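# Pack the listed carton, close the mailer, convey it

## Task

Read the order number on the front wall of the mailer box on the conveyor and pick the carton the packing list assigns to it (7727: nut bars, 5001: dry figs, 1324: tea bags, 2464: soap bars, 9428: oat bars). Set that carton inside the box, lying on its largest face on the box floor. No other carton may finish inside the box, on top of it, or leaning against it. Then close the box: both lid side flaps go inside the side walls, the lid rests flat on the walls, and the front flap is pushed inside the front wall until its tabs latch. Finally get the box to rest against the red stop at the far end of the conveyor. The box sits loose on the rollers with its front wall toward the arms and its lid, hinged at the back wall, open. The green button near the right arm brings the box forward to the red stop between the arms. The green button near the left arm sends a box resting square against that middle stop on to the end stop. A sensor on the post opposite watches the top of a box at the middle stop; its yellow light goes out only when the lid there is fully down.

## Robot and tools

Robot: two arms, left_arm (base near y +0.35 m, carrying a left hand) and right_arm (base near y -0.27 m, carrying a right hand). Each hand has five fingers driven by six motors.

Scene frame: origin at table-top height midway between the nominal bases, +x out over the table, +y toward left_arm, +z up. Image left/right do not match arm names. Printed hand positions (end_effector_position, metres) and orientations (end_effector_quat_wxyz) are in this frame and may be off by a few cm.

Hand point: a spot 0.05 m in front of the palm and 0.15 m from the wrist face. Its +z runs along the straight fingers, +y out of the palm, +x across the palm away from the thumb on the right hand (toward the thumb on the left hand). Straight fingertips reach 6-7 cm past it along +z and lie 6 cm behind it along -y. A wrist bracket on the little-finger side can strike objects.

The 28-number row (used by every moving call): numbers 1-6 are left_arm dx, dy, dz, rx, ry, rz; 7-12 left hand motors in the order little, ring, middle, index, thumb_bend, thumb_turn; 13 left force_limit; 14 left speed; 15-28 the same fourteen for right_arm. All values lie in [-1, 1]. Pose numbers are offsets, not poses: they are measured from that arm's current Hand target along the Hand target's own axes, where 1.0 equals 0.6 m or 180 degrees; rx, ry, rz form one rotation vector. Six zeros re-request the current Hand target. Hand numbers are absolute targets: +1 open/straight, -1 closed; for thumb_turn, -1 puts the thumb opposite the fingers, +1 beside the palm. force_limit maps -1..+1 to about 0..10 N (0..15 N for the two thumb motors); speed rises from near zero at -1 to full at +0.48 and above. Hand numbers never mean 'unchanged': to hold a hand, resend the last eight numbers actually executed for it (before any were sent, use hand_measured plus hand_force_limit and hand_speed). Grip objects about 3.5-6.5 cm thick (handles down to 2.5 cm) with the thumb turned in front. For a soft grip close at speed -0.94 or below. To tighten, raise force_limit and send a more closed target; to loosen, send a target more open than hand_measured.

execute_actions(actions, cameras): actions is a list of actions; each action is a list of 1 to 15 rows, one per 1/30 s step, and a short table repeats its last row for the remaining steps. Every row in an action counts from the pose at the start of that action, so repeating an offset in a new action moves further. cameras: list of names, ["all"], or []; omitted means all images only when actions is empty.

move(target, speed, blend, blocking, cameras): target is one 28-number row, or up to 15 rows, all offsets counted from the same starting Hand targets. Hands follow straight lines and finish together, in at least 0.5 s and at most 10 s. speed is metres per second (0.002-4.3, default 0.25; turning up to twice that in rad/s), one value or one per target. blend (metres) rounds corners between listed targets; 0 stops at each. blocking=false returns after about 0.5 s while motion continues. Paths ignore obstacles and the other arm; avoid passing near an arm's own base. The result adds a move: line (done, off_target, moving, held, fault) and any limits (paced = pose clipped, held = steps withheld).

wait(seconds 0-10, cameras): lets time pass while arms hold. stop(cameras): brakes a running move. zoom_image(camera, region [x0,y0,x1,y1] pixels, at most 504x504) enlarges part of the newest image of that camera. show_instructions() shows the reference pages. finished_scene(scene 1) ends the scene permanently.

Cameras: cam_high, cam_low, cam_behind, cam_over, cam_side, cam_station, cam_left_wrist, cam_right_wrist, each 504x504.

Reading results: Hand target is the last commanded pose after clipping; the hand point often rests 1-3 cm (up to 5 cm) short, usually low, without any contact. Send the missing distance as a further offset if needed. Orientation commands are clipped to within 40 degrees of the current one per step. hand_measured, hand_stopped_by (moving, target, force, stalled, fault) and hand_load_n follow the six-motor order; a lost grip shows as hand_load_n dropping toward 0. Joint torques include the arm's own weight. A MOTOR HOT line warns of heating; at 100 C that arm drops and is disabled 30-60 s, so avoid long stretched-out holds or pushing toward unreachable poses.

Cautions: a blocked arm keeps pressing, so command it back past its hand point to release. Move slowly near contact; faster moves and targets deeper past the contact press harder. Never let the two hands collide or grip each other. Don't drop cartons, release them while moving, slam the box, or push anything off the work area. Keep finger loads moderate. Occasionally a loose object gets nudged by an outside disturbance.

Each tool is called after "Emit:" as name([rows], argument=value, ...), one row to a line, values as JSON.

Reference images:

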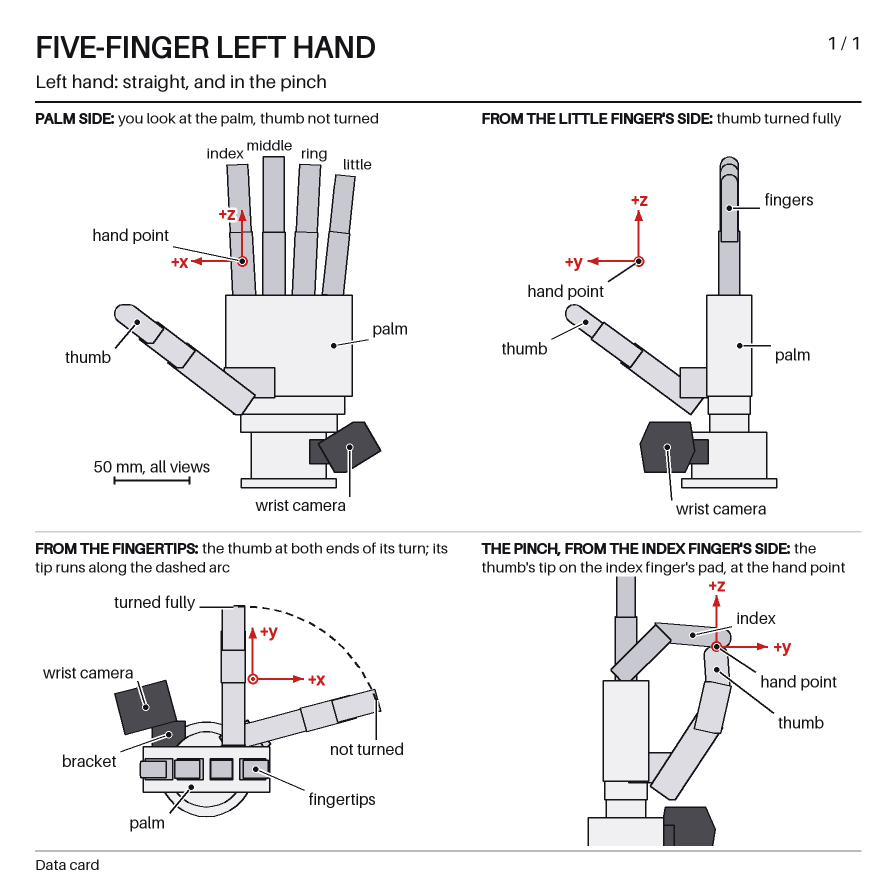

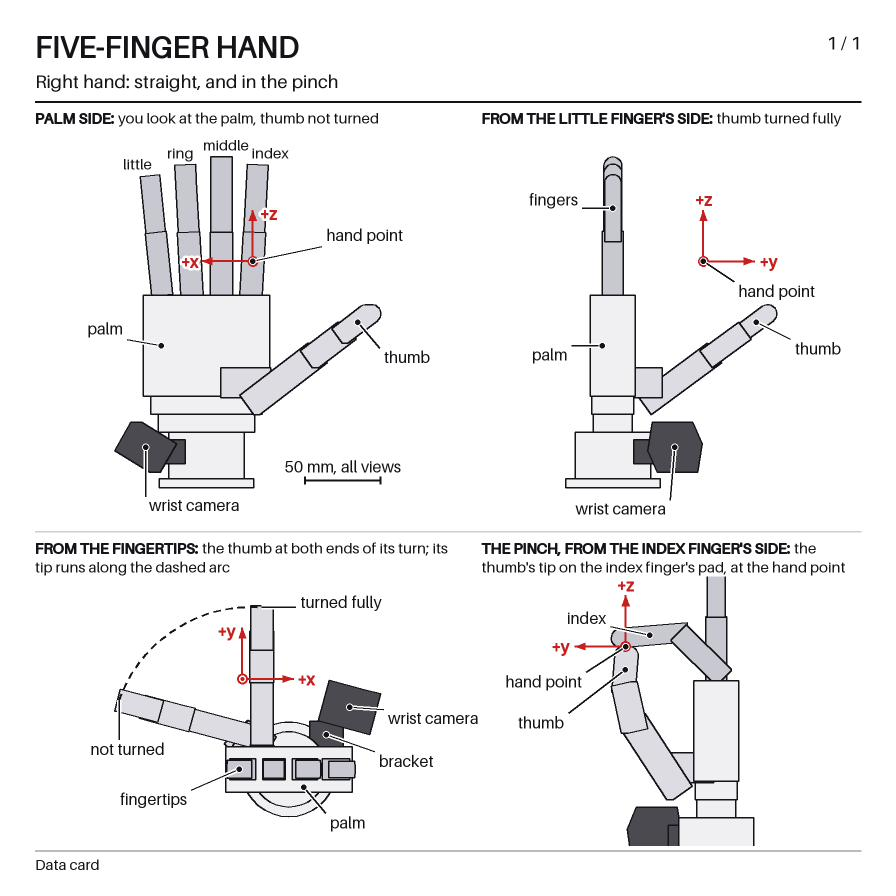

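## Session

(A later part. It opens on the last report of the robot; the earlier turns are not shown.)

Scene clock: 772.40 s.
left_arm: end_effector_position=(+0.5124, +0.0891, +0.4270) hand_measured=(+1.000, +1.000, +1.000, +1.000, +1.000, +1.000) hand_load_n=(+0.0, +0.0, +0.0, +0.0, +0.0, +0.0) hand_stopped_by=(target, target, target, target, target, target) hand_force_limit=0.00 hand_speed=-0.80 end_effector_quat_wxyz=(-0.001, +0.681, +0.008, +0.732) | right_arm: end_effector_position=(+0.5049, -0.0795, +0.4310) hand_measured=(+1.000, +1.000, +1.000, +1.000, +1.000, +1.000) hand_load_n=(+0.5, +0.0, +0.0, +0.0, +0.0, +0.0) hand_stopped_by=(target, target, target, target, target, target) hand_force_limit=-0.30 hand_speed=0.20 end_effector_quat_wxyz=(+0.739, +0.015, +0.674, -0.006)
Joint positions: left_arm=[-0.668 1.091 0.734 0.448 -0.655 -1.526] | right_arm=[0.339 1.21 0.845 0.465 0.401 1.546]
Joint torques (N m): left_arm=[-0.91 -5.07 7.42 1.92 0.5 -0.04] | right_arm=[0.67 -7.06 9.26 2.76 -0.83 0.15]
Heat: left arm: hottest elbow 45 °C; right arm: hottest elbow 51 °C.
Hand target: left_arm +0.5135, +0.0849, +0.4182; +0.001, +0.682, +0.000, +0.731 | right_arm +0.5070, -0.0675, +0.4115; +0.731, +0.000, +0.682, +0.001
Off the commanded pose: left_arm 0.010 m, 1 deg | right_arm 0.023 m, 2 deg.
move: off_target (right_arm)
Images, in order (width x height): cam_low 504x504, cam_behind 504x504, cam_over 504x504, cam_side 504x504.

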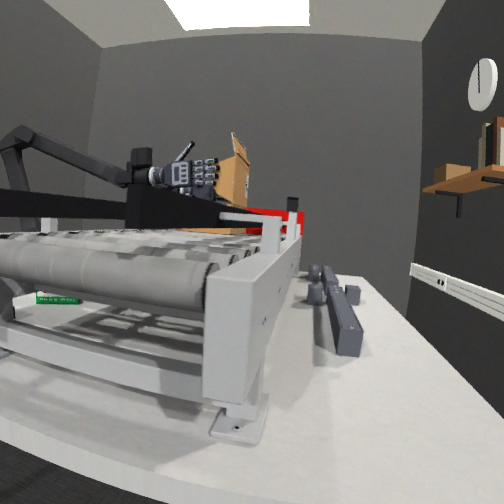

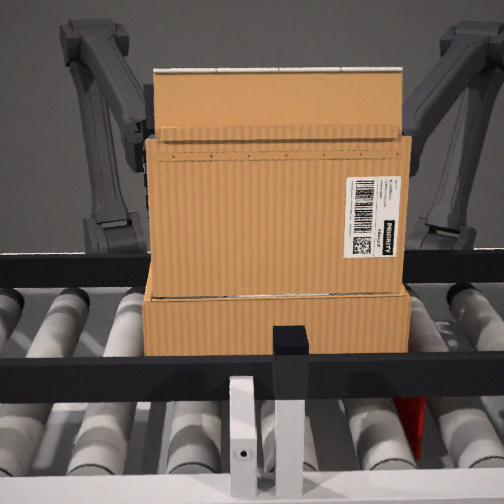

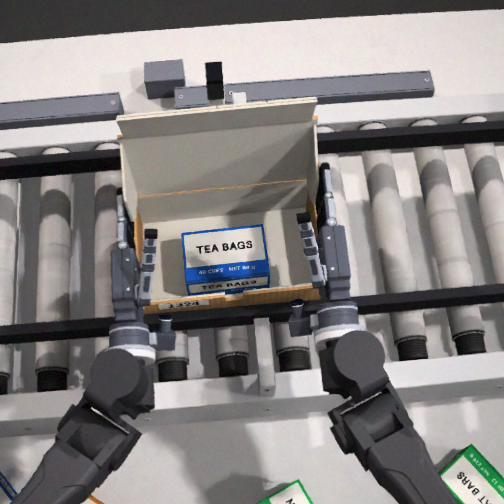

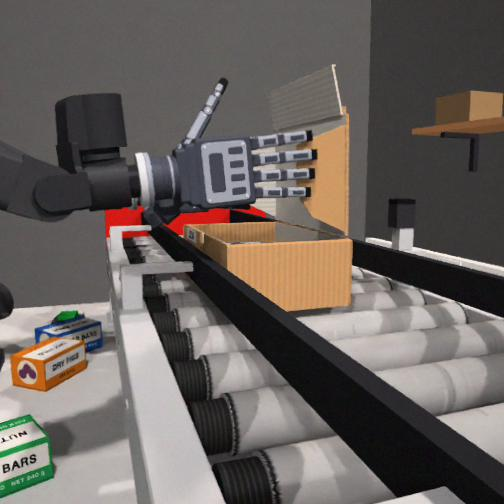

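Emit:
move(target=[-0.02,-0.0,0.02,0,0,0,1,1,1,1,1,1,0,-0.8,0.025,0,0.015,0,0,0,1,1,1,1,1,1,-0.3,0.2], speed=0.05, cameras=["cam_over","cam_behind","cam_side"])

Scene clock: 778.37 s.
left_arm: end_effector_position=(+0.5232, +0.0898, +0.4205) hand_measured=(+1.000, +1.000, +1.000, +1.000, +1.000, +1.000) hand_load_n=(+0.0, +0.5, +0.0, +0.0, +0.0, +0.0) hand_stopped_by=(target, target, target, target, target, target) hand_force_limit=0.00 hand_speed=-0.80 end_effector_quat_wxyz=(+0.001, +0.677, +0.010, +0.736) | right_arm: end_effector_position=(+0.5123, -0.0783, +0.4247) hand_measured=(+1.000, +1.000, +1.000, +1.000, +1.000, +1.000) hand_load_n=(+0.0, +0.5, +0.0, +0.0, +0.0, +0.0) hand_stopped_by=(target, target, target, target, target, target) hand_force_limit=-0.30 hand_speed=0.20 end_effector_quat_wxyz=(+0.744, +0.016, +0.668, -0.003)
Joint positions: left_arm=[-0.647 1.13 0.734 0.498 -0.633 -1.526] | right_arm=[0.333 1.246 0.843 0.52 0.391 1.546]
Joint torques (N m): left_arm=[-1.14 -4.95 7.36 1.7 0.5 -0.06] | right_arm=[0.5 -7.94 9.06 2.85 -0.8 0.17]
Heat: left arm: hottest elbow 45 °C; right arm: hottest elbow 51 °C.
Hand target: left_arm +0.5263, +0.0847, +0.4069; +0.001, +0.682, +0.000, +0.731 | right_arm +0.5169, -0.0675, +0.3972; +0.731, +0.000, +0.682, +0.001
Off the commanded pose: left_arm 0.015 m, 1 deg | right_arm 0.030 m, 3 deg.
move: off_target (left_arm, right_arm)
Images, in order (width x height): cam_behind 504x504, cam_over 504x504, cam_side 504x504.

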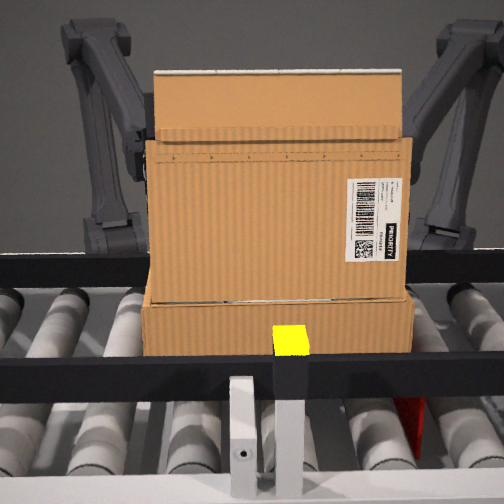

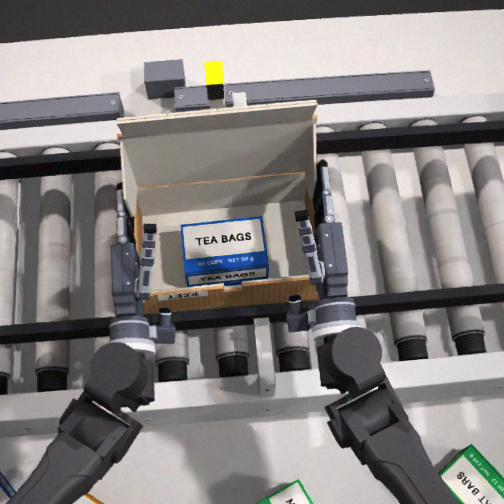

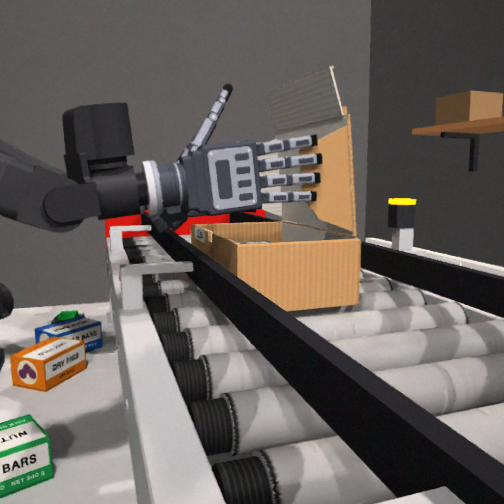

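Emit:
move(target=[0,-0.025,0.0,0,0,0,1,1,1,1,1,1,0,-0.8,0.0,-0.028,0.0,0,0,0,1,1,1,1,1,1,-0.3,0.2], speed=0.05, cameras=["cam_over","cam_behind","cam_side"])

Scene clock: 785.10 s.
left_arm: end_effector_position=(+0.5286, +0.0994, +0.4118) hand_measured=(+1.000, +1.000, +1.000, +1.000, +1.000, +1.000) hand_load_n=(+0.0, +0.0, +0.0, +0.0, +0.0, +0.0) hand_stopped_by=(target, target, target, target, target, target) hand_force_limit=0.00 hand_speed=-0.80 end_effector_quat_wxyz=(-0.001, +0.681, +0.004, +0.732) | right_arm: end_effector_position=(+0.5150, -0.0894, +0.4156) hand_measured=(+1.000, +1.000, +1.000, +1.000, +1.000, +1.000) hand_load_n=(+0.0, +0.0, +0.0, +0.0, +0.0, +0.0) hand_stopped_by=(target, target, target, target, target, target) hand_force_limit=-0.30 hand_speed=0.20 end_effector_quat_wxyz=(+0.740, +0.009, +0.672, -0.002)
Joint positions: left_arm=[-0.613 1.13 0.719 0.498 -0.595 -1.526] | right_arm=[0.298 1.246 0.828 0.52 0.345 1.546]
Joint torques (N m): left_arm=[-0.91 -6.36 7.1 1.44 0.36 -0.08] | right_arm=[0.32 -8.35 9.03 2.73 -0.55 0.2]
Heat: left arm: hottest elbow 44 °C; right arm: hottest elbow 50 °C.
Hand target: left_arm +0.5263, +0.0997, +0.4069; +0.001, +0.682, +0.000, +0.731 | right_arm +0.5169, -0.0843, +0.3974; +0.731, +0.000, +0.682, +0.001
Off the commanded pose: left_arm 0.005 m, 1 deg | right_arm 0.019 m, 2 deg.
move: off_target (right_arm)
Images, in order (width x height): cam_behind 504x504, cam_over 504x504, cam_side 504x504.

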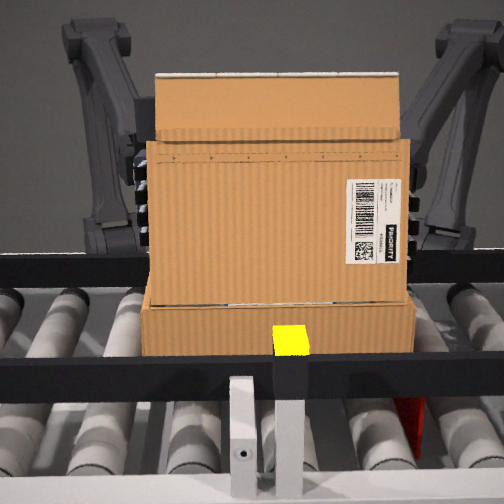

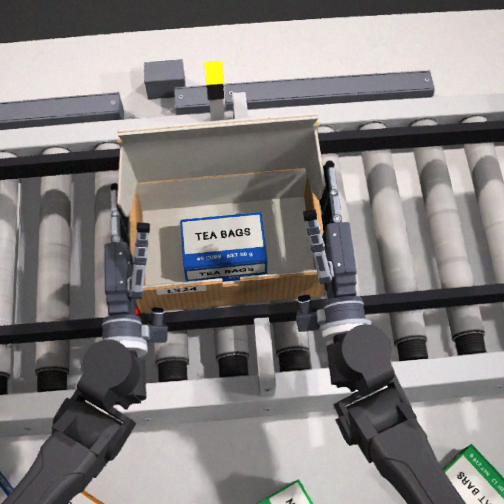

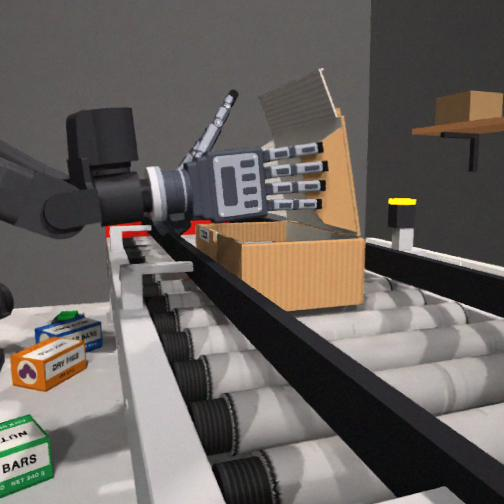

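Emit:
move(target=[0.014,0,-0.045,0,-0.03,0,1,1,1,1,1,1,0,-0.8,-0.03,0,-0.035,0,0.03,0,1,1,1,1,1,1,-0.3,0.2], speed=0.06, cameras=["cam_over","cam_behind","cam_side","cam_right_wrist"])

Scene clock: 791.63 s.
left_arm: end_effector_position=(+0.5068, +0.1090, +0.4084) hand_measured=(+1.000, +1.000, +1.000, +1.000, +1.000, +1.000) hand_load_n=(+0.0, -0.5, +0.0, +0.0, +0.0, +0.0) hand_stopped_by=(target, target, target, target, target, target) hand_force_limit=0.00 hand_speed=-0.80 end_effector_quat_wxyz=(-0.011, +0.717, +0.007, +0.697) | right_arm: end_effector_position=(+0.4974, -0.0977, +0.4117) hand_measured=(+1.000, +1.000, +1.000, +1.000, +1.000, +1.000) hand_load_n=(+0.0, +0.0, +0.5, +0.0, +0.0, +0.0) hand_stopped_by=(target, target, target, target, target, target) hand_force_limit=-0.30 hand_speed=0.20 end_effector_quat_wxyz=(+0.701, +0.007, +0.713, -0.011)
Joint positions: left_arm=[-0.642 1.02 0.719 0.264 -0.643 -1.586] | right_arm=[0.301 1.146 0.828 0.299 0.359 1.571]
Joint torques (N m): left_arm=[-2.96 -5.95 8.5 0.92 0.05 -0.12] | right_arm=[1.73 -8.76 11.66 1.88 -0.11 0.28]
Heat: left arm: hottest elbow 44 °C; right arm: hottest elbow 50 °C.
Hand target: left_arm +0.4987, +0.0998, +0.4135; +0.001, +0.716, +0.000, +0.698 | right_arm +0.4947, -0.0844, +0.4140; +0.698, +0.000, +0.716, +0.001
Off the commanded pose: left_arm 0.013 m, 2 deg | right_arm 0.014 m, 2 deg.
move: off_target (left_arm, right_arm)
camera_calibration:
cam_right_wrist: T_world_to_cam=[[0.0382142, 0.950867, -0.307234, 0.201427], [-0.52302, 0.281013, 0.804663, -0.0485488], [0.851463, 0.12994, 0.508061, -0.505335], [0, 0, 0, 1]] pos_world=[0.397185, -0.112224, 0.357692]
Images, in order (width x height): cam_behind 504x504, cam_over 504x504, cam_side 504x504, cam_right_wrist 504x504.

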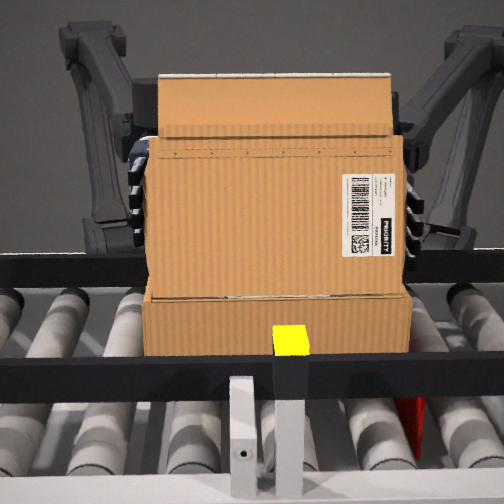

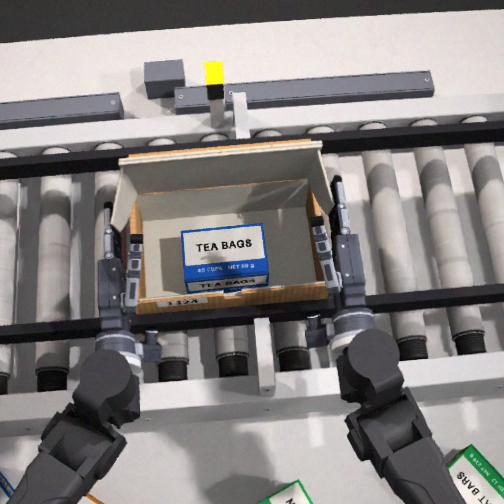

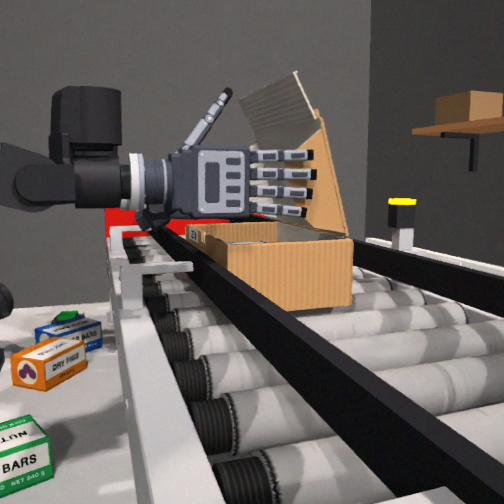

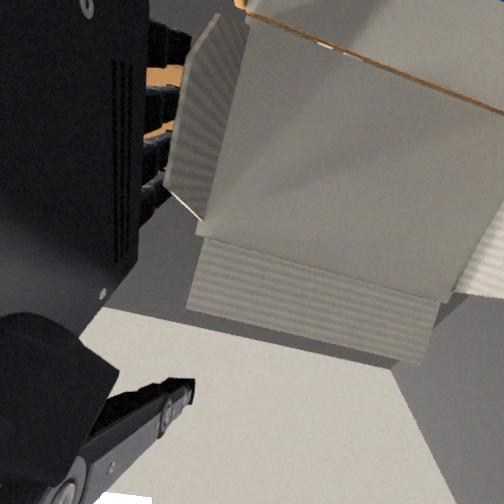

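Emit:
move(target=[-0.008,0.01,-0.05,0,-0.03,0,1,1,1,1,1,1,0,-0.8,0.008,0.01,-0.05,0,0.03,0,1,1,1,1,1,1,-0.3,0.2], speed=0.06, cameras=["cam_over","cam_behind","cam_side","cam_right_wrist"])

Scene clock: 796.43 s.
left_arm: end_effector_position=(+0.4757, +0.1036, +0.3951) hand_measured=(+1.000, +1.000, +1.000, +1.000, +1.000, +1.000) hand_load_n=(+0.0, +0.0, +0.0, +0.0, +0.0, +0.0) hand_stopped_by=(target, target, target, target, target, target) hand_force_limit=0.00 hand_speed=-0.80 end_effector_quat_wxyz=(-0.014, +0.752, +0.004, +0.658) | right_arm: end_effector_position=(+0.4711, -0.0910, +0.4060) hand_measured=(+1.000, +1.000, +1.000, +1.000, +1.000, +1.000) hand_load_n=(+0.0, +0.0, +0.0, +0.0, +0.0, +0.0) hand_stopped_by=(target, target, target, target, target, target) hand_force_limit=-0.30 hand_speed=0.20 end_effector_quat_wxyz=(+0.664, +0.007, +0.748, -0.013)
Joint positions: left_arm=[-0.721 0.936 0.719 0.04 -0.717 -1.671] | right_arm=[0.348 1.058 0.828 0.1 0.407 1.611]
Joint torques (N m): left_arm=[-2.9 -4.84 9.89 0.87 -0.04 -0.12] | right_arm=[1.79 -7.94 11.04 2.25 -0.18 0.25]
Heat: left arm: hottest elbow 45 °C; right arm: hottest elbow 49 °C.
Hand target: left_arm +0.4687, +0.0939, +0.4093; +0.001, +0.748, +0.000, +0.664 | right_arm +0.4647, -0.0785, +0.4098; +0.664, +0.000, +0.748, +0.001
Off the commanded pose: left_arm 0.019 m, 2 deg | right_arm 0.015 m, 2 deg.
move: off_target (left_arm, right_arm)
camera_calibration:
cam_right_wrist: T_world_to_cam=[[0.00986949, 0.950414, -0.310831, 0.209079], [-0.438124, 0.283531, 0.853028, -0.119067], [0.89886, 0.127763, 0.419198, -0.467473], [0, 0, 0, 1]] pos_world=[0.365963, -0.105226, 0.362519]
Images, in order (width x height): cam_behind 504x504, cam_over 504x504, cam_side 504x504, cam_right_wrist 504x504.

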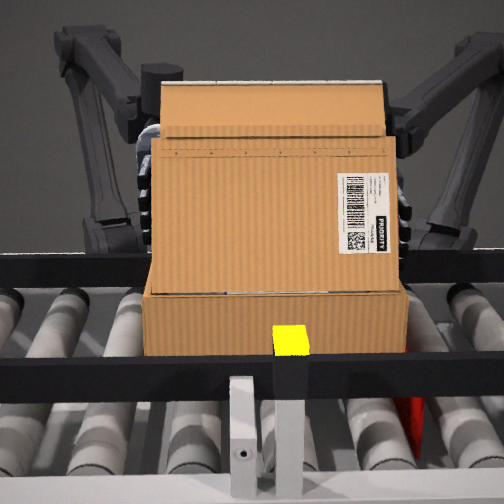

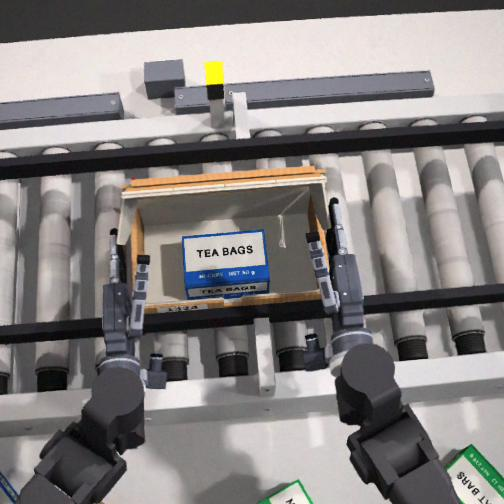

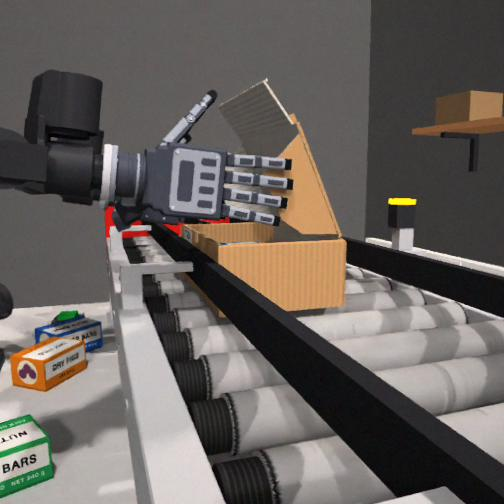

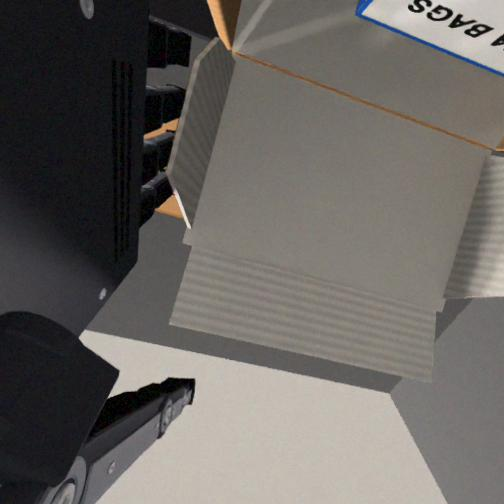

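Emit:
move(target=[-0.028,0.01,-0.05,0,-0.03,0,1,1,1,1,1,1,0,-0.8,0.028,0.01,-0.05,0,0.03,0,1,1,1,1,1,1,-0.3,0.2], speed=0.06, cameras=["cam_over","cam_behind","cam_side","cam_right_wrist"])

Scene clock: 801.50 s.
left_arm: end_effector_position=(+0.4413, +0.0976, +0.3799) hand_measured=(+1.000, +1.000, +1.000, +1.000, +1.000, +1.000) hand_load_n=(+0.0, +0.0, +0.0, +0.0, +0.0, -0.5) hand_stopped_by=(target, target, target, target, target, target) hand_force_limit=0.00 hand_speed=-0.80 end_effector_quat_wxyz=(-0.015, +0.781, +0.001, +0.624) | right_arm: end_effector_position=(+0.4406, -0.0847, +0.4048) hand_measured=(+1.000, +1.000, +1.000, +1.000, +1.000, +1.000) hand_load_n=(+0.0, +0.0, +0.0, +0.0, -0.5, +0.0) hand_stopped_by=(target, target, target, target, target, target) hand_force_limit=-0.30 hand_speed=0.20 end_effector_quat_wxyz=(+0.635, +0.011, +0.773, -0.010)
Joint positions: left_arm=[-0.814 0.867 0.719 -0.172 -0.79 -1.779] | right_arm=[0.404 0.974 0.828 -0.072 0.457 1.668]
Joint torques (N m): left_arm=[-2.73 -3.49 10.77 0.62 -0.15 -0.21] | right_arm=[2.32 -6.59 10.1 1.96 -0.17 0.28]
Heat: left arm: hottest elbow 45 °C; right arm: hottest elbow 49 °C.
Hand target: left_arm +0.4369, +0.0878, +0.3962; +0.001, +0.778, -0.001, +0.628 | right_arm +0.4329, -0.0726, +0.3967; +0.628, +0.000, +0.778, +0.001
Off the commanded pose: left_arm 0.019 m, 2 deg | right_arm 0.016 m, 2 deg.
move: off_target (left_arm, right_arm)
camera_calibration:
cam_right_wrist: T_world_to_cam=[[-0.0109985, 0.954239, -0.298842, 0.207673], [-0.371265, 0.2736, 0.887302, -0.17738], [0.928462, 0.120709, 0.351266, -0.426435], [0, 0, 0, 1]] pos_world=[0.332358, -0.098164, 0.369243]
Images, in order (width x height): cam_behind 504x504, cam_over 504x504, cam_side 504x504, cam_right_wrist 504x504.

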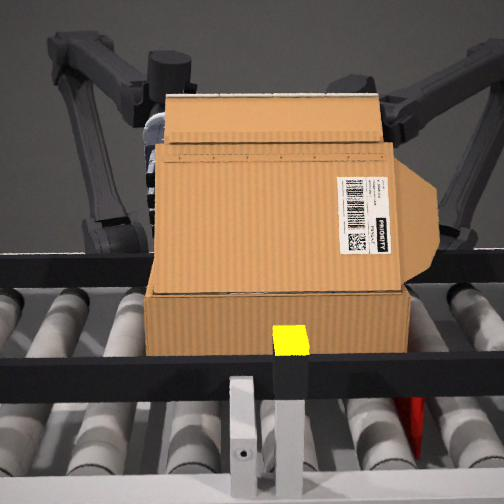

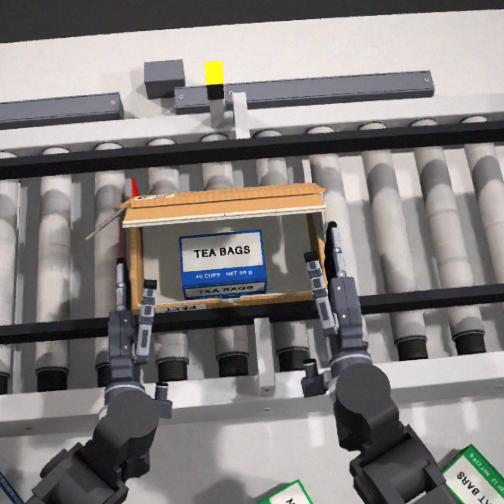

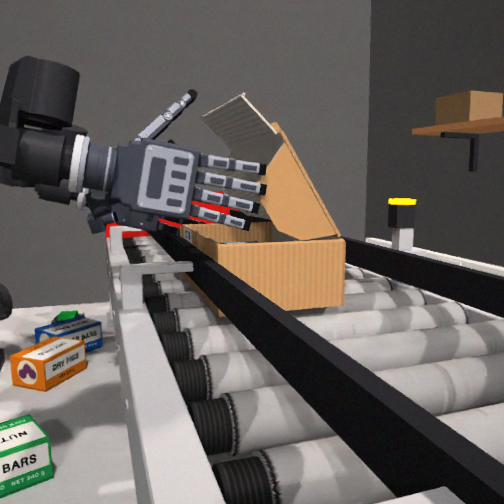

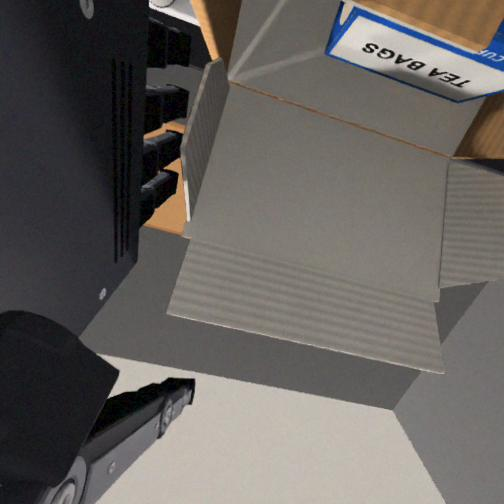

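Emit:
move([
  [0,-0.187,0,0,0,0,1,1,1,1,1,1,0,-0.8,0,-0.187,0,0,0,0,1,1,1,1,1,1,-0.3,0.2],
  [0.121,-0.187,0.175,0,0.09,0,1,1,1,1,1,1,0,-0.8,-0.121,-0.187,0.182,0,-0.09,0,1,1,1,1,1,1,-0.3,0.2],
], speed=0.15, blend=[0.02,0], cameras=["cam_over","cam_behind","cam_side","cam_station"])

Scene clock: 824.73 s.
left_arm: end_effector_position=(+0.5451, +0.1976, +0.3990) hand_measured=(+1.000, +1.000, +1.000, +1.000, +1.000, +1.000) hand_load_n=(+0.0, +0.0, +0.0, +0.0, +0.0, +0.0) hand_stopped_by=(target, target, target, target, target, target) hand_force_limit=0.00 hand_speed=-0.80 end_effector_quat_wxyz=(-0.001, +0.710, -0.009, +0.704) | right_arm: end_effector_position=(+0.5464, -0.1802, +0.4121) hand_measured=(+1.000, +1.000, +1.000, +1.000, +1.000, +1.000) hand_load_n=(+0.5, +0.0, +0.0, +0.0, +0.0, +0.0) hand_stopped_by=(target, target, target, target, target, target) hand_force_limit=-0.30 hand_speed=0.20 end_effector_quat_wxyz=(+0.710, -0.001, +0.704, +0.005)
Joint positions: left_arm=[-0.313 1.018 0.677 0.333 -0.278 -1.56] | right_arm=[0.045 1.247 0.888 0.367 0.07 1.576]
Joint torques (N m): left_arm=[-0.09 -4.72 13.31 1.95 -0.07 0] | right_arm=[-1.03 -9.41 14.68 3.32 -0.09 0.05]
Heat: left arm: hottest elbow 47 °C; right arm: hottest elbow 48 °C.
Hand target: left_arm +0.5551, +0.2000, +0.4449; +0.001, +0.682, +0.000, +0.731 | right_arm +0.5551, -0.1846, +0.4445; +0.731, +0.000, +0.682, +0.001
Off the commanded pose: left_arm 0.047 m, 5 deg | right_arm 0.034 m, 4 deg.
move: off_target (left_arm, right_arm)
Images, in order (width x height): cam_behind 504x504, cam_over 504x504, cam_side 504x504, cam_station 504x504.

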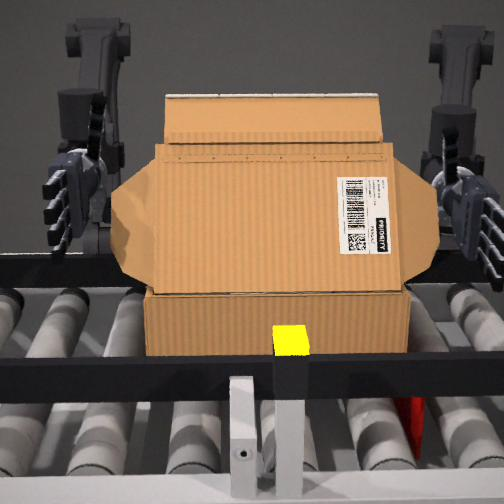

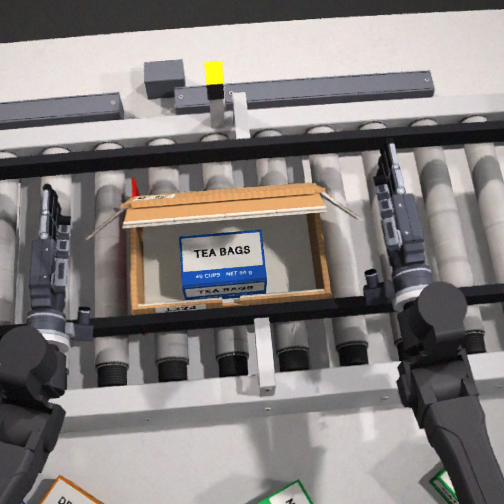

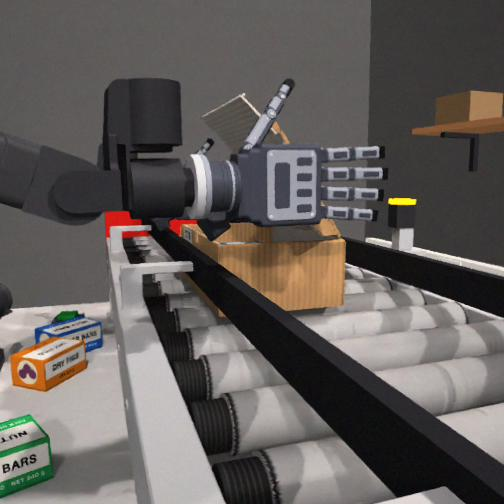

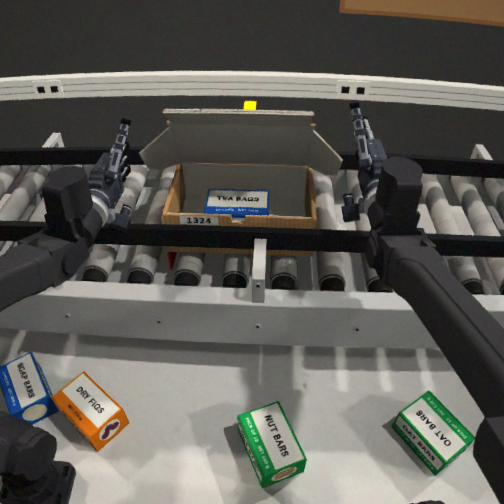

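Emit:
move([
  [0.01,0.05,-0.033,0,0,0,1,1,1,1,1,1,0,-0.8,0,0.05,-0.033,0,0,0,1,1,1,1,1,1,-0.3,0.2],
  [0.01,0.14,-0.033,0,0.0,0,1,1,1,1,1,1,0,-0.8,0,0.14,-0.033,0,0,0,1,1,1,1,1,1,-0.3,0.2],
], speed=0.1, blend=[0.02,0], cameras=["cam_over","cam_behind","cam_side"])

Scene clock: 832.73 s.
left_arm: end_effector_position=(+0.5281, +0.1300, +0.4106) hand_measured=(+1.000, +1.000, +1.000, +1.000, +1.000, +1.000) hand_load_n=(+0.0, +0.0, +0.0, +0.0, +0.0, +0.0) hand_stopped_by=(target, target, target, target, target, target) hand_force_limit=0.00 hand_speed=-0.80 end_effector_quat_wxyz=(-0.013, +0.703, -0.002, +0.711) | right_arm: end_effector_position=(+0.5279, -0.1111, +0.4270) hand_measured=(+1.000, +1.000, +1.000, +1.000, +1.000, +1.000) hand_load_n=(+0.0, +0.0, +0.5, +0.0, +0.0, +0.0) hand_stopped_by=(target, target, target, target, target, target) hand_force_limit=-0.30 hand_speed=0.20 end_effector_quat_wxyz=(+0.720, +0.005, +0.694, -0.005)
Joint positions: left_arm=[-0.543 1.049 0.715 0.347 -0.534 -1.544] | right_arm=[0.235 1.223 0.888 0.375 0.281 1.559]
Joint torques (N m): left_arm=[-2.14 -4.13 13.27 1.87 -0.02 0.04] | right_arm=[1.61 -8.29 13.76 3.18 -0.03 0.08]
Heat: left arm: hottest elbow 47 °C; right arm: hottest elbow 50 °C.
Hand target: left_arm +0.5347, +0.1160, +0.4495; +0.001, +0.682, +0.000, +0.731 | right_arm +0.5353, -0.1006, +0.4431; +0.731, +0.000, +0.682, +0.001
Off the commanded pose: left_arm 0.042 m, 4 deg | right_arm 0.021 m, 2 deg.
move: off_target (left_arm, right_arm); blend cut to 0.0178 m at target 1
Images, in order (width x height): cam_behind 504x504, cam_over 504x504, cam_side 504x504.

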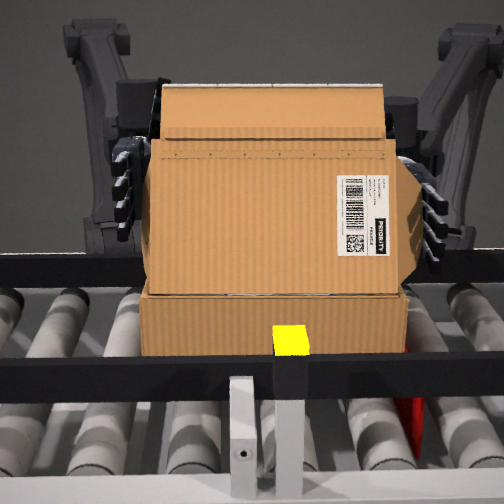

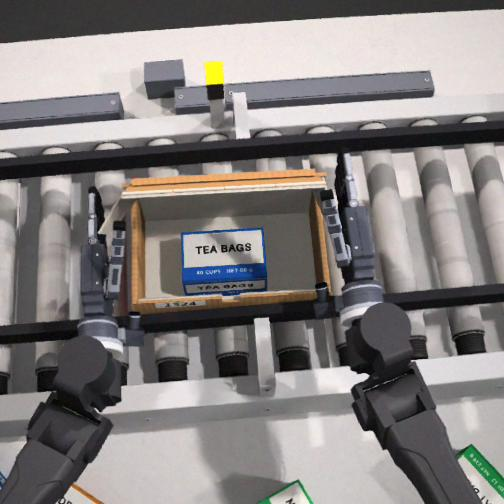

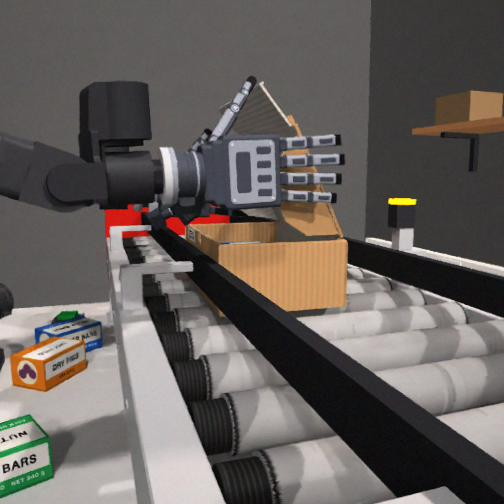

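Emit:
move(target=[0.0,0.037,-0.03,0,-0.02,0,1,1,1,1,1,1,0,-0.8,0.012,0.022,-0.03,0,0.02,0,1,1,1,1,1,1,-0.3,0.2], speed=0.06, cameras=["cam_over","cam_behind","cam_side"])

Scene clock: 836.83 s.
left_arm: end_effector_position=(+0.5175, +0.1068, +0.4024) hand_measured=(+1.000, +1.000, +1.000, +1.000, +1.000, +1.000) hand_load_n=(+0.0, +0.0, +0.0, +0.0, +0.0, +0.0) hand_stopped_by=(target, target, target, target, target, target) hand_force_limit=0.00 hand_speed=-0.80 end_effector_quat_wxyz=(-0.022, +0.724, -0.007, +0.690) | right_arm: end_effector_position=(+0.5204, -0.1005, +0.4207) hand_measured=(+1.000, +1.000, +1.000, +1.000, +1.000, +1.000) hand_load_n=(+0.0, +0.0, +0.5, +0.0, +0.0, -0.5) hand_stopped_by=(target, target, target, target, target, target) hand_force_limit=-0.30 hand_speed=0.20 end_effector_quat_wxyz=(+0.705, +0.004, +0.709, -0.013)
Joint positions: left_arm=[-0.625 1.047 0.74 0.248 -0.623 -1.564] | right_arm=[0.272 1.201 0.888 0.306 0.33 1.559]
Joint torques (N m): left_arm=[-2.67 -6.3 13.33 0.92 0.01 -0.12] | right_arm=[1.55 -10.11 12.63 2.11 -0.11 0.29]
Heat: left arm: hottest elbow 47 °C; right arm: hottest elbow 50 °C.
Hand target: left_arm +0.5167, +0.0938, +0.4482; +0.001, +0.705, +0.000, +0.710 | right_arm +0.5178, -0.0874, +0.4345; +0.709, +0.000, +0.705, +0.000
Off the commanded pose: left_arm 0.048 m, 4 deg | right_arm 0.019 m, 2 deg.
move: off_target (left_arm, right_arm)
Images, in order (width x height): cam_behind 504x504, cam_over 504x504, cam_side 504x504.

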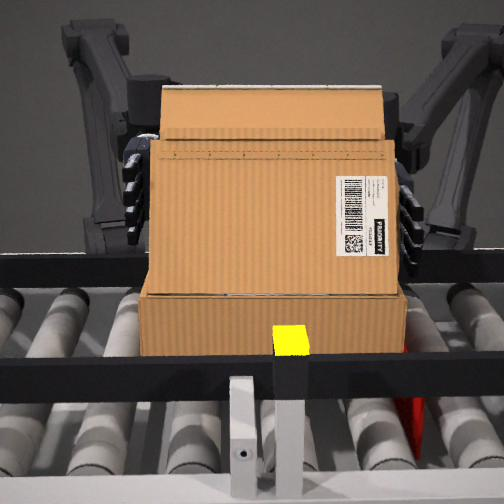

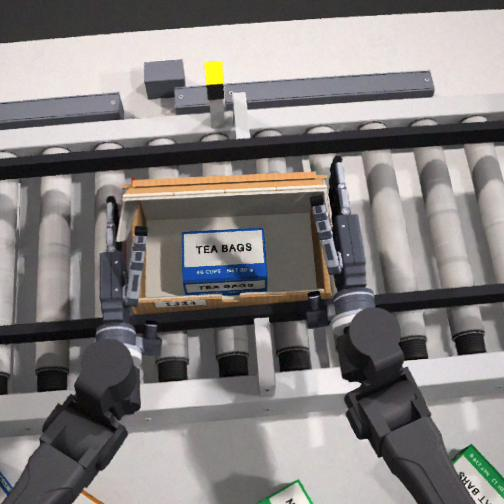

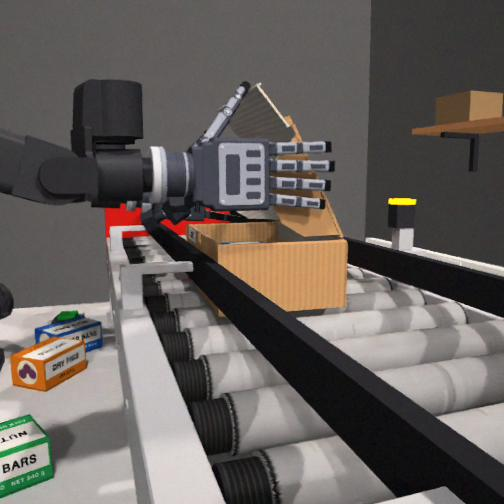

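Emit:
move(target=[-0.05,0.01,-0.05,0,-0.02,0,1,1,1,1,1,1,0,-0.8,0.04,0.01,-0.055,0,0.02,0,1,1,1,1,1,1,-0.3,0.2], speed=0.06, cameras=["cam_over","cam_behind","cam_side","cam_right_wrist","cam_left_wrist"])

Scene clock: 844.67 s.
left_arm: end_effector_position=(+0.4968, +0.0974, +0.4066) hand_measured=(+1.000, +1.000, +1.000, +1.000, +1.000, +1.000) hand_load_n=(+0.0, +0.0, +0.0, +0.0, +0.0, +0.0) hand_stopped_by=(target, target, target, target, target, target) hand_force_limit=0.00 hand_speed=-0.80 end_effector_quat_wxyz=(-0.015, +0.731, +0.005, +0.682) | right_arm: end_effector_position=(+0.4907, -0.0933, +0.4211) hand_measured=(+1.000, +1.000, +1.000, +1.000, +1.000, +1.000) hand_load_n=(+0.0, +0.0, +0.0, +0.0, +0.0, +0.0) hand_stopped_by=(target, target, target, target, target, target) hand_force_limit=-0.30 hand_speed=0.20 end_effector_quat_wxyz=(+0.696, +0.008, +0.718, -0.010)
Joint positions: left_arm=[-0.693 1.006 0.74 0.174 -0.696 -1.614] | right_arm=[0.319 1.119 0.845 0.24 0.377 1.58]
Joint torques (N m): left_arm=[-3.19 -6.3 8.95 1.05 0.03 -0.15] | right_arm=[2.73 -8.41 9.92 2.11 -0.11 0.29]
Heat: left arm: hottest elbow 48 °C; right arm: hottest elbow 51 °C.
Hand target: left_arm +0.4869, +0.0878, +0.4179; +0.001, +0.727, -0.001, +0.687 | right_arm +0.4850, -0.0814, +0.4105; +0.687, +0.000, +0.727, +0.001
Off the commanded pose: left_arm 0.018 m, 2 deg | right_arm 0.017 m, 2 deg.
move: off_target (left_arm, right_arm)
camera_calibration:
cam_left_wrist: T_world_to_cam=[[0.00418824, 0.955742, 0.294178, -0.212784], [-0.438428, -0.262644, 0.859534, -0.101961], [0.898757, -0.132576, 0.417924, -0.487944], [0, 0, 0, 1]] pos_world=[0.394731, 0.111898, 0.354159]
cam_right_wrist: T_world_to_cam=[[0.0338694, 0.952089, -0.303941, 0.201361], [-0.511812, 0.277735, 0.812965, -0.0701067], [0.85843, 0.128026, 0.496697, -0.503858], [0, 0, 0, 1]] pos_world=[0.389825, -0.107736, 0.368461]
Images, in order (width x height): cam_behind 504x504, cam_over 504x504, cam_side 504x504, cam_left_wrist 504x504, cam_right_wrist 504x504.

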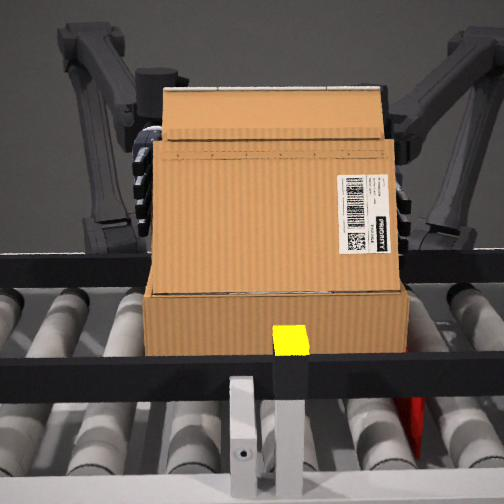

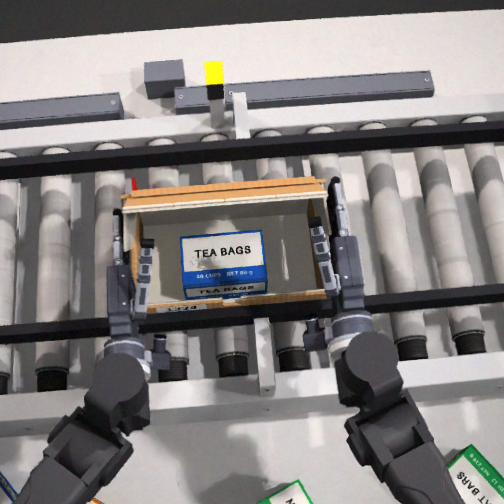

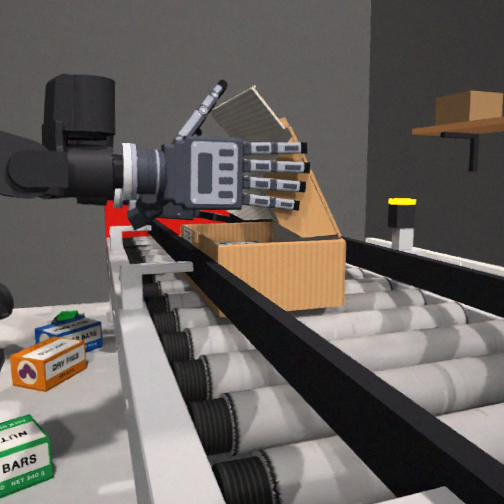

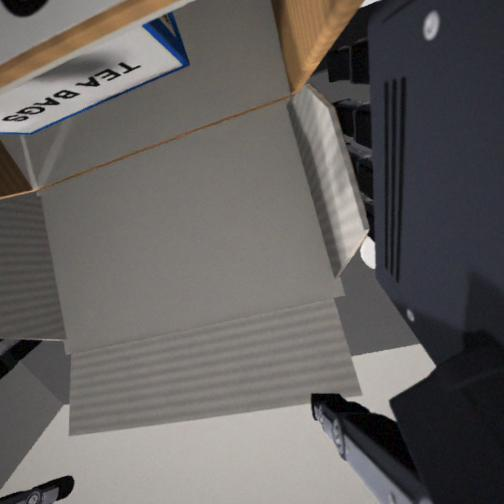

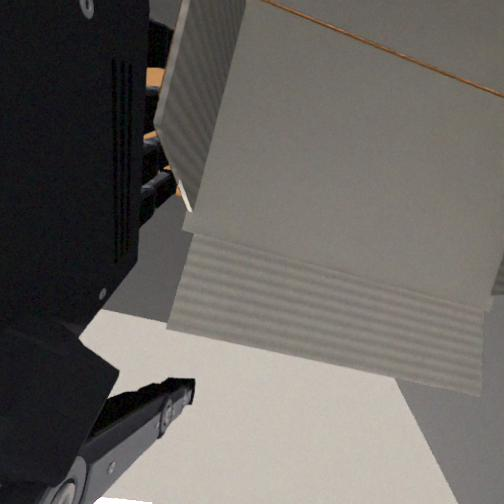

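Emit:
move(target=[-0.035,0.018,-0.05,0,-0.02,0,1,1,1,1,1,1,0,-0.8,0.03,0.018,-0.05,0,0.02,0,1,1,1,1,1,1,-0.3,0.2], speed=0.06, cameras=["cam_over","cam_behind","cam_side","cam_right_wrist","cam_left_wrist"])

Scene clock: 854.10 s.
left_arm: end_effector_position=(+0.4694, +0.0948, +0.4063) hand_measured=(+1.000, +1.000, +1.000, +1.000, +1.000, +1.000) hand_load_n=(+0.0, +0.0, +0.0, +0.0, +0.0, +0.0) hand_stopped_by=(target, target, target, target, target, target) hand_force_limit=0.00 hand_speed=-0.80 end_effector_quat_wxyz=(-0.019, +0.743, +0.019, +0.669) | right_arm: end_effector_position=(+0.4608, -0.0839, +0.4055) hand_measured=(+1.000, +1.000, +1.000, +1.000, +1.000, +1.000) hand_load_n=(+0.0, +0.5, +0.0, +0.0, +0.0, +0.0) hand_stopped_by=(target, target, target, target, target, target) hand_force_limit=-0.30 hand_speed=0.20 end_effector_quat_wxyz=(+0.673, +0.011, +0.739, -0.011)
Joint positions: left_arm=[-0.773 0.945 0.732 0.063 -0.798 -1.675] | right_arm=[0.381 1.044 0.798 0.142 0.443 1.615]
Joint torques (N m): left_arm=[-4.31 -4.54 7.56 0.77 0.47 -0.24] | right_arm=[1.55 -7.06 9.73 1.89 -0.26 0.24]
Heat: left arm: hottest elbow 47 °C; right arm: hottest elbow 50 °C.
Hand target: left_arm +0.4557, +0.0770, +0.3988; +0.001, +0.748, -0.001, +0.664 | right_arm +0.4540, -0.0707, +0.3941; +0.664, +0.000, +0.748, +0.001
Off the commanded pose: left_arm 0.024 m, 3 deg | right_arm 0.019 m, 2 deg.
move: off_target (left_arm, right_arm)
camera_calibration:
cam_left_wrist: T_world_to_cam=[[-0.0109924, 0.959553, 0.281313, -0.198241], [-0.40233, -0.261797, 0.877265, -0.138602], [0.915429, -0.103537, 0.388934, -0.462336], [0, 0, 0, 1]] pos_world=[0.365293, 0.106069, 0.357177]
cam_right_wrist: T_world_to_cam=[[0.0202454, 0.953247, -0.301512, 0.193994], [-0.458758, 0.27681, 0.844344, -0.11267], [0.888331, 0.121227, 0.442914, -0.464246], [0, 0, 0, 1]] pos_world=[0.356788, -0.097457, 0.359245]
Images, in order (width x height): cam_behind 504x504, cam_over 504x504, cam_side 504x504, cam_left_wrist 504x504, cam_right_wrist 504x504.

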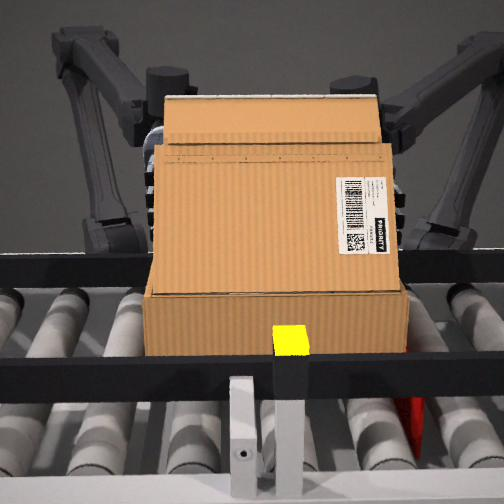

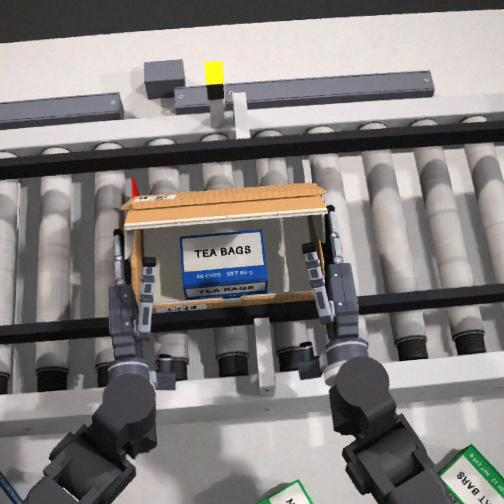

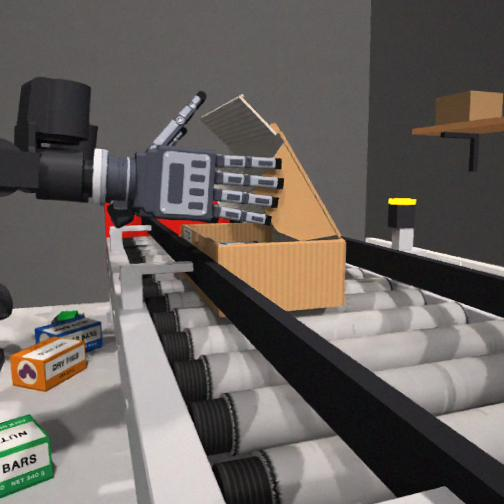

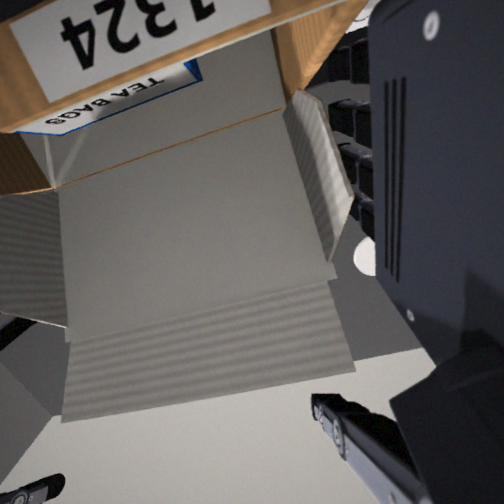

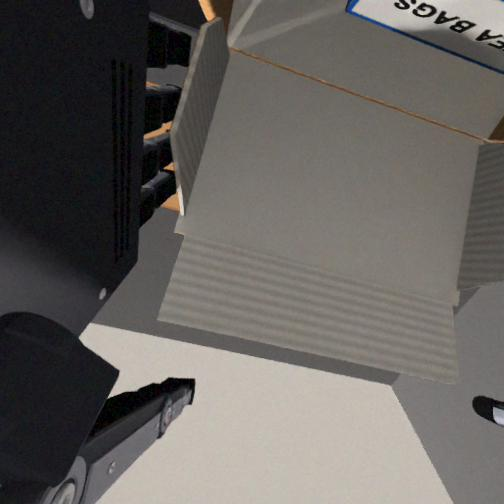

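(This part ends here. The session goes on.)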